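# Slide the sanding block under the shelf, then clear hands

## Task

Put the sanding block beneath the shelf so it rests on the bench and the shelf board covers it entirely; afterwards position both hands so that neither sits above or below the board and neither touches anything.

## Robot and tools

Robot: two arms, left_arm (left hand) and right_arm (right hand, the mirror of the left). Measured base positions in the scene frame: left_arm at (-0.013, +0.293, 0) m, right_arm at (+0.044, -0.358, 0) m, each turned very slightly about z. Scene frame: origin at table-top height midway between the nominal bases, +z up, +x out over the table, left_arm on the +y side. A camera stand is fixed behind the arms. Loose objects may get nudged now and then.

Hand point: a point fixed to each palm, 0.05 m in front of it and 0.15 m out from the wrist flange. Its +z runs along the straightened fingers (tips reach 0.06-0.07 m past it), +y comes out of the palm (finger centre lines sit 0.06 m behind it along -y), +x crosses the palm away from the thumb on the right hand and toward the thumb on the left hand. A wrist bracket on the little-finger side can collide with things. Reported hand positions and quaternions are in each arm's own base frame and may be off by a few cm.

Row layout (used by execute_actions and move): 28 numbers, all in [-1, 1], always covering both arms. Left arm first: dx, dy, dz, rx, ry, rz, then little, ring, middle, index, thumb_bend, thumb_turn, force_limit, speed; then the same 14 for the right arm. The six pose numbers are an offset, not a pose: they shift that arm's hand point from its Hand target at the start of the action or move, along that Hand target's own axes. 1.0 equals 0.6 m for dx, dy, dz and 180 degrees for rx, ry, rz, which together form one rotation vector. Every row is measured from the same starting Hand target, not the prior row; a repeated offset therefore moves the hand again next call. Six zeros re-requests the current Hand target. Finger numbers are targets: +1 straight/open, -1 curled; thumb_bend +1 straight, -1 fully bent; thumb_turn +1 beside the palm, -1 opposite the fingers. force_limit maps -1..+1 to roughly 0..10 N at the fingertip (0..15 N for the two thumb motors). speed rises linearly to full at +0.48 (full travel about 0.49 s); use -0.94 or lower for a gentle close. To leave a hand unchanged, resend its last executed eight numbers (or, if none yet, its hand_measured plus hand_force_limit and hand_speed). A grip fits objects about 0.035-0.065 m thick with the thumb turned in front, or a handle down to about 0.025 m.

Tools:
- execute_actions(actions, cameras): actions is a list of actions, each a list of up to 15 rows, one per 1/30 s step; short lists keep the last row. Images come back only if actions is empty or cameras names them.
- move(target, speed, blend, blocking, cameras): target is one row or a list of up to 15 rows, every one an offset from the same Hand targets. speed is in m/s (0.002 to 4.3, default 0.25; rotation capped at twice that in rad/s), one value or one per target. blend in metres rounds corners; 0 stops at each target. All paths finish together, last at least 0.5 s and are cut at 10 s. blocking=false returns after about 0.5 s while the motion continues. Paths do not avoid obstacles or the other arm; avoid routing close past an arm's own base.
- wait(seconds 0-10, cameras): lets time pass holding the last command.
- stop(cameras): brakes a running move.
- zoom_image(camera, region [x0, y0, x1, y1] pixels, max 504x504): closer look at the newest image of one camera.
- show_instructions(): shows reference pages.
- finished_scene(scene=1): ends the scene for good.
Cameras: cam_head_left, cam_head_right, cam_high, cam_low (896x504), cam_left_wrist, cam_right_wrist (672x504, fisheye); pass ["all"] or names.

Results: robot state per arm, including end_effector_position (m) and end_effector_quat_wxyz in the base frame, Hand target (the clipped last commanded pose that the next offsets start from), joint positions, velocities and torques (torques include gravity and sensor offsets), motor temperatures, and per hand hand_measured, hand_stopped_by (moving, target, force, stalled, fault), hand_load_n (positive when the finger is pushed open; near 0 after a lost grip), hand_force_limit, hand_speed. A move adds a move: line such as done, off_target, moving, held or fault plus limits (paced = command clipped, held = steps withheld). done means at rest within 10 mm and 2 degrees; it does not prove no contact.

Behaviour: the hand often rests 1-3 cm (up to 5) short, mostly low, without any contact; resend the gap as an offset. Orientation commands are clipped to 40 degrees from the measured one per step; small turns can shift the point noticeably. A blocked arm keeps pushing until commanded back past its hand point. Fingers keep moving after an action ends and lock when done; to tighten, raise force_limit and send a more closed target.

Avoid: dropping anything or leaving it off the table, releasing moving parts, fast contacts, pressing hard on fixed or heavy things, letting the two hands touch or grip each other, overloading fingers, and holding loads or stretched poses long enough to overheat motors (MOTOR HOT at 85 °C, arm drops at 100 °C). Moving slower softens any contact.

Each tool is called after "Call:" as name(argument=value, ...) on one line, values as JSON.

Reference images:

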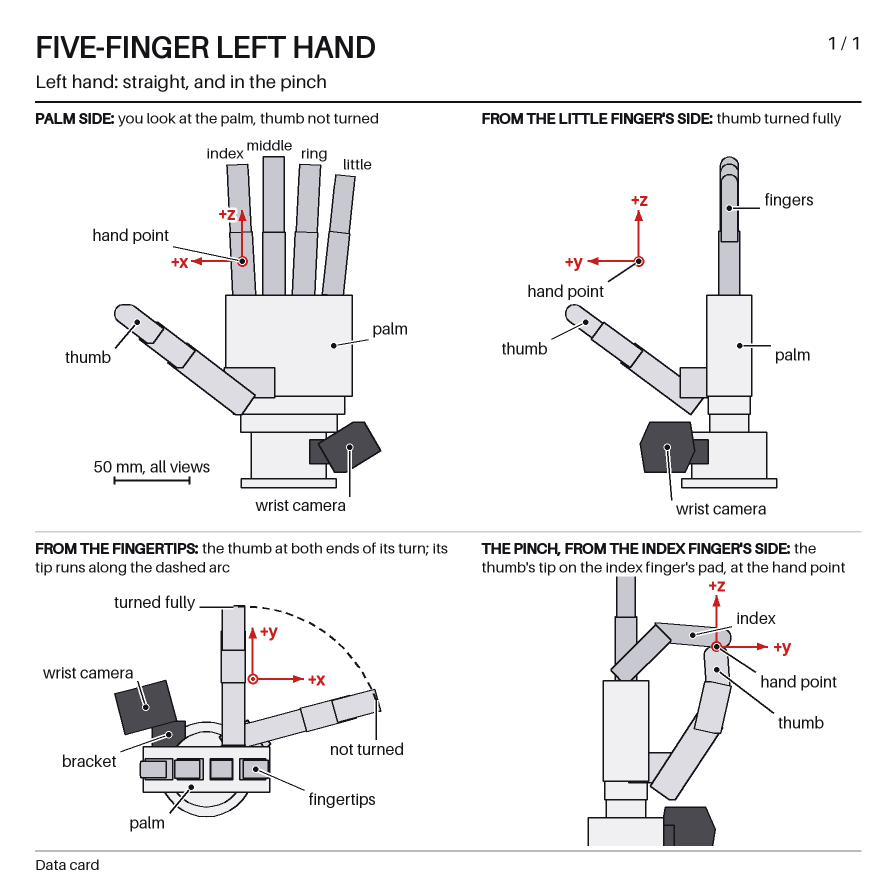

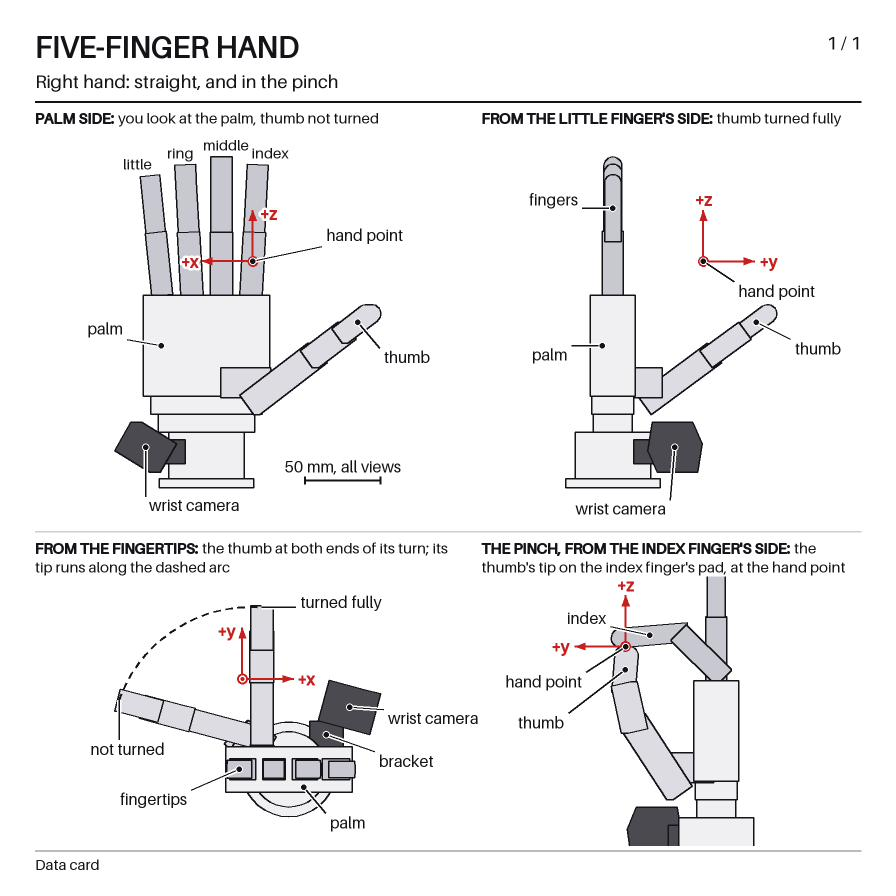

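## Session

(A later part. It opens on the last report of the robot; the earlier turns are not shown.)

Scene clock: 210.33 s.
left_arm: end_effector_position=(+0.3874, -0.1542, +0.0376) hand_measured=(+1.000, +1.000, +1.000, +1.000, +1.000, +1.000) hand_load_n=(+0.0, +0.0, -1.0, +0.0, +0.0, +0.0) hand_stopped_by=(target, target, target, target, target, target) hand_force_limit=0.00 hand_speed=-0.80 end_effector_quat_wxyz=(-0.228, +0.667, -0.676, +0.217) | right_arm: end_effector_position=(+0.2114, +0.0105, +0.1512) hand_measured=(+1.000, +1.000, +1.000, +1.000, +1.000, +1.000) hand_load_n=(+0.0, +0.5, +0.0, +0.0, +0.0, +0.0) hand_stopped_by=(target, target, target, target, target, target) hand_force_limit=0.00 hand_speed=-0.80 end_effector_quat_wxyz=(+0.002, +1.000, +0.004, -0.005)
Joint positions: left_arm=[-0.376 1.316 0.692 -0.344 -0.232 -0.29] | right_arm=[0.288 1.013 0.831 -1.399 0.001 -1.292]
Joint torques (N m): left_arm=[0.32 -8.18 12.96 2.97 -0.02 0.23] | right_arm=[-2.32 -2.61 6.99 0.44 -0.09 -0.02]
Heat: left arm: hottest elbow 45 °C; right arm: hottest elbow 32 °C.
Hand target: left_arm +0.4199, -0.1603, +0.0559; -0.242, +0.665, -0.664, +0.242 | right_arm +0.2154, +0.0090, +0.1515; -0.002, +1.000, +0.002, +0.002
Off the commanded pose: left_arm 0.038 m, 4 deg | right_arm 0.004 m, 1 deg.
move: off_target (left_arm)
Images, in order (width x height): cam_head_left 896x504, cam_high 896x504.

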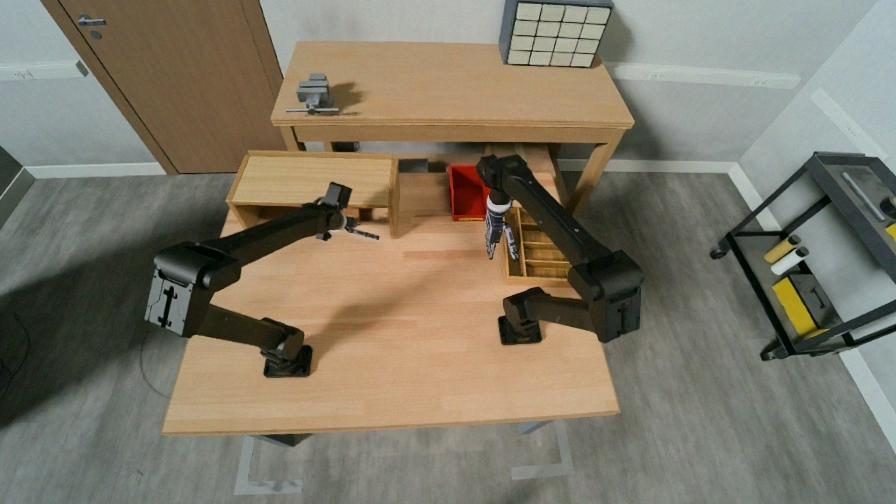

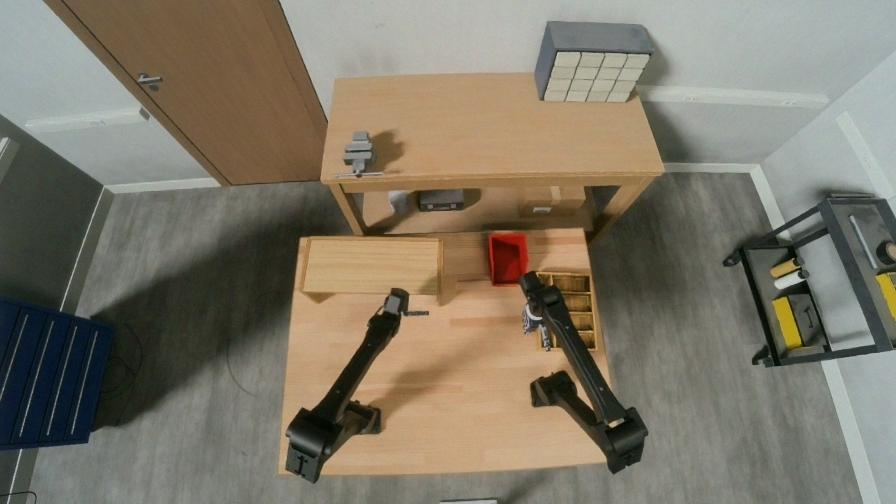

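Call:
move(target=[[0,0.2338,-0.2398,0,0,0,1,1,1,1,1,1,0,-0.8,0,0,0,0,0,0,1,1,1,1,1,1,0,-0.8],[0,0.1267,-0.3675,0,0,0,1,1,1,1,1,1,0,-0.8,0,0,0,0,0,0,1,1,1,1,1,1,0,-0.8]], speed=[0.15,0.2], blend=[0.03,0], cameras=["all"])

Call:
zoom_image(camera="cam_head_left", region=[220, 130, 420, 280])

Call:
zoom_image(camera="cam_head_right", region=[220, 130, 420, 280])

Call:
zoom_image(camera="cam_high", region=[280, 220, 480, 370])

Scene clock: 219.90 s.
left_arm: end_effector_position=(+0.2127, -0.1488, +0.1462) hand_measured=(+1.000, +1.000, +1.000, +1.000, +1.000, +1.000) hand_load_n=(+0.0, +0.0, +0.0, +0.0, +0.0, +0.0) hand_stopped_by=(target, target, target, target, target, target) hand_force_limit=0.00 hand_speed=-0.80 end_effector_quat_wxyz=(-0.241, +0.667, -0.672, +0.214) | right_arm: end_effector_position=(+0.2114, +0.0105, +0.1512) hand_measured=(+1.000, +1.000, +1.000, +1.000, +1.000, +1.000) hand_load_n=(+0.0, +0.0, +0.0, +0.0, +0.0, +0.0) hand_stopped_by=(target, target, target, target, target, target) hand_force_limit=0.00 hand_speed=-0.80 end_effector_quat_wxyz=(+0.002, +1.000, +0.004, -0.005)
Joint positions: left_arm=[-0.723 0.689 0.634 -1.014 -0.444 -0.6] | right_arm=[0.288 1.013 0.831 -1.399 0.001 -1.292]
Joint torques (N m): left_arm=[-2.08 -2.02 14.61 1.11 -0.38 0.02] | right_arm=[-2.32 -3.08 6.79 0.44 -0.13 -0.04]
Heat: left arm: hottest elbow 46 °C; right arm: hottest elbow 32 °C.
Hand target: left_arm +0.2201, -0.1603, +0.1760; -0.242, +0.665, -0.664, +0.242 | right_arm +0.2154, +0.0090, +0.1515; -0.002, +1.000, +0.002, +0.002
Off the commanded pose: left_arm 0.033 m, 3 deg | right_arm 0.004 m, 1 deg.
move: off_target (left_arm)

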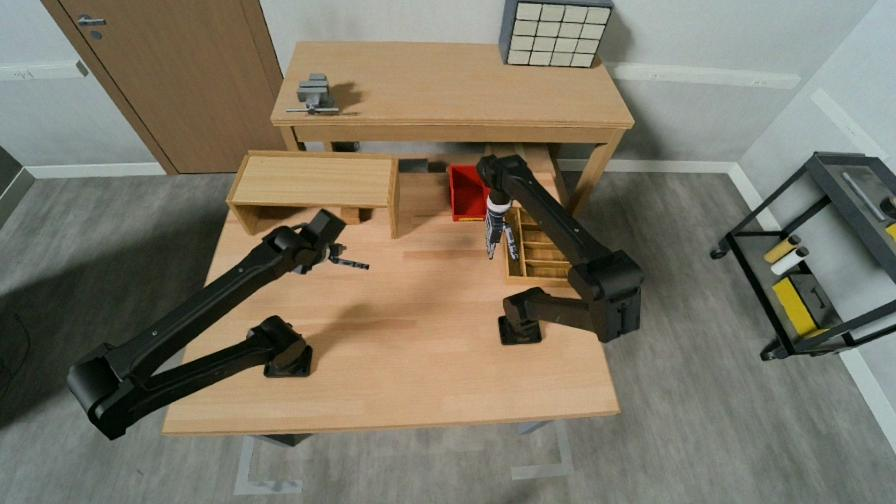

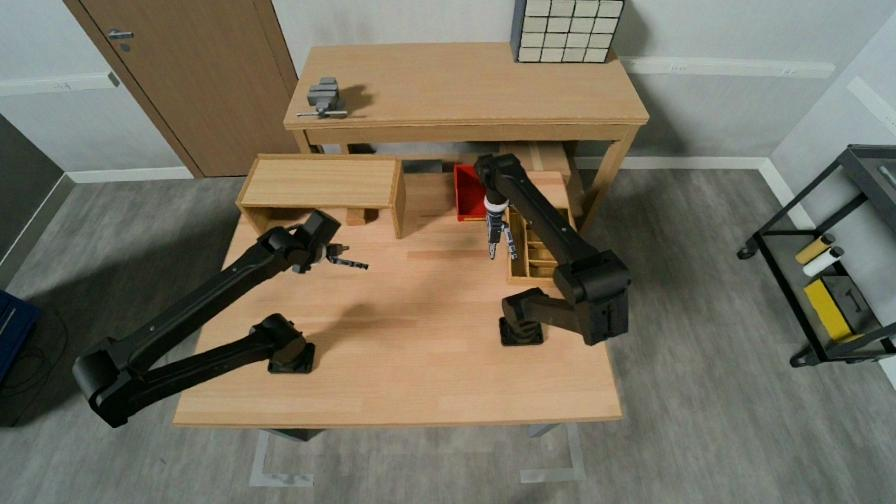

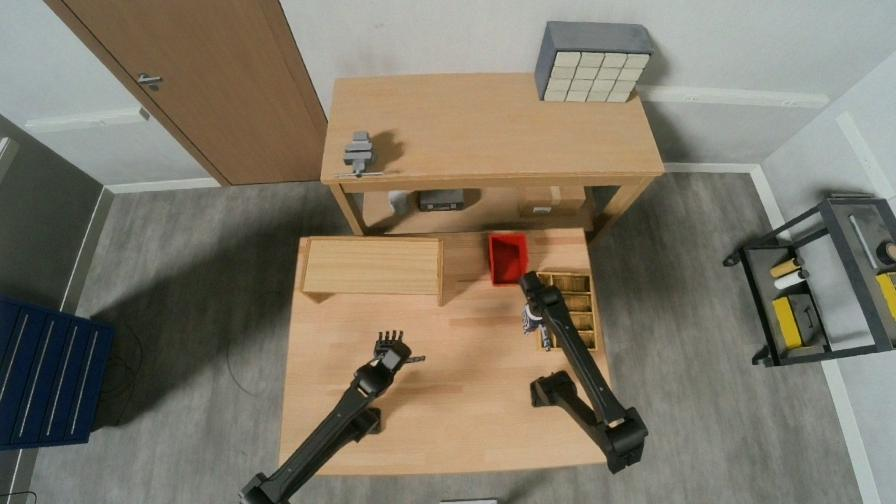

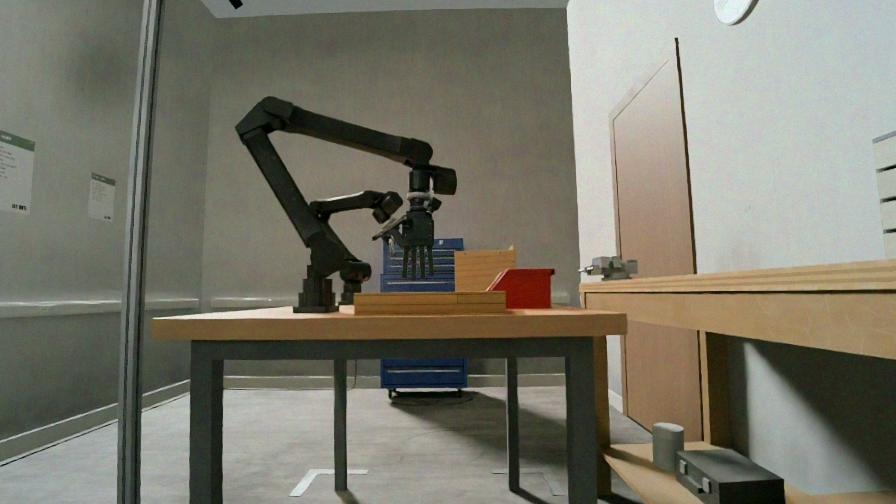

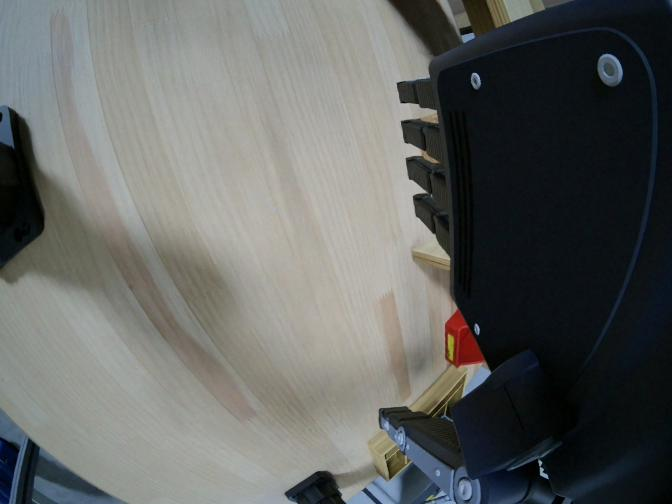

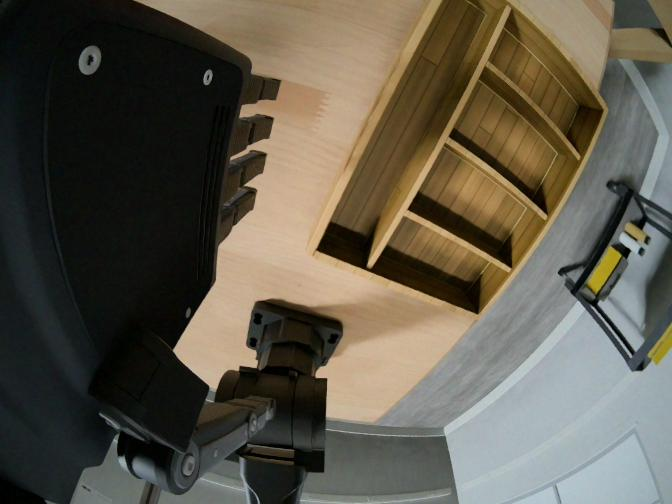

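Scaled by 2.520 from the camera's 896x504 image, which has a finer 1280x720 frame.

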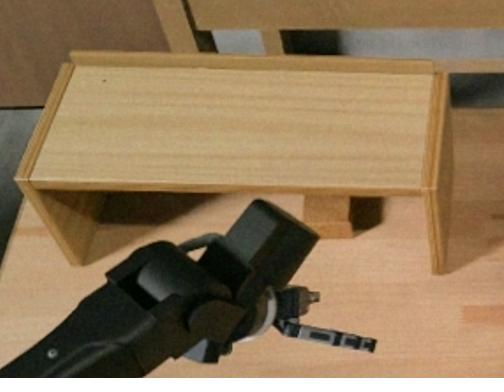

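Scaled by 2.520 from the camera's 896x504 image, which has a finer 1280x720 frame.

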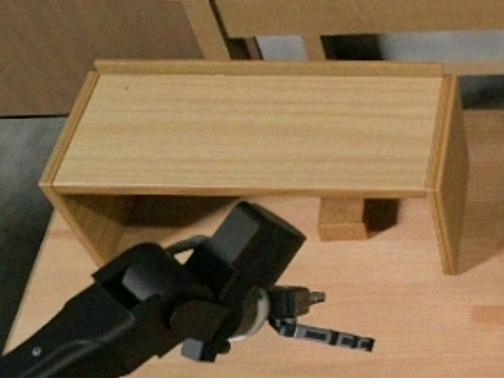

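Scaled by 2.520 from the camera's 896x504 image, which has a finer 1280x720 frame.

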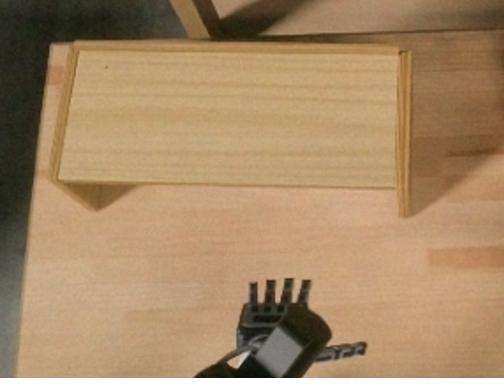

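Call:
finished_scene()

The scene is finished: the task was done.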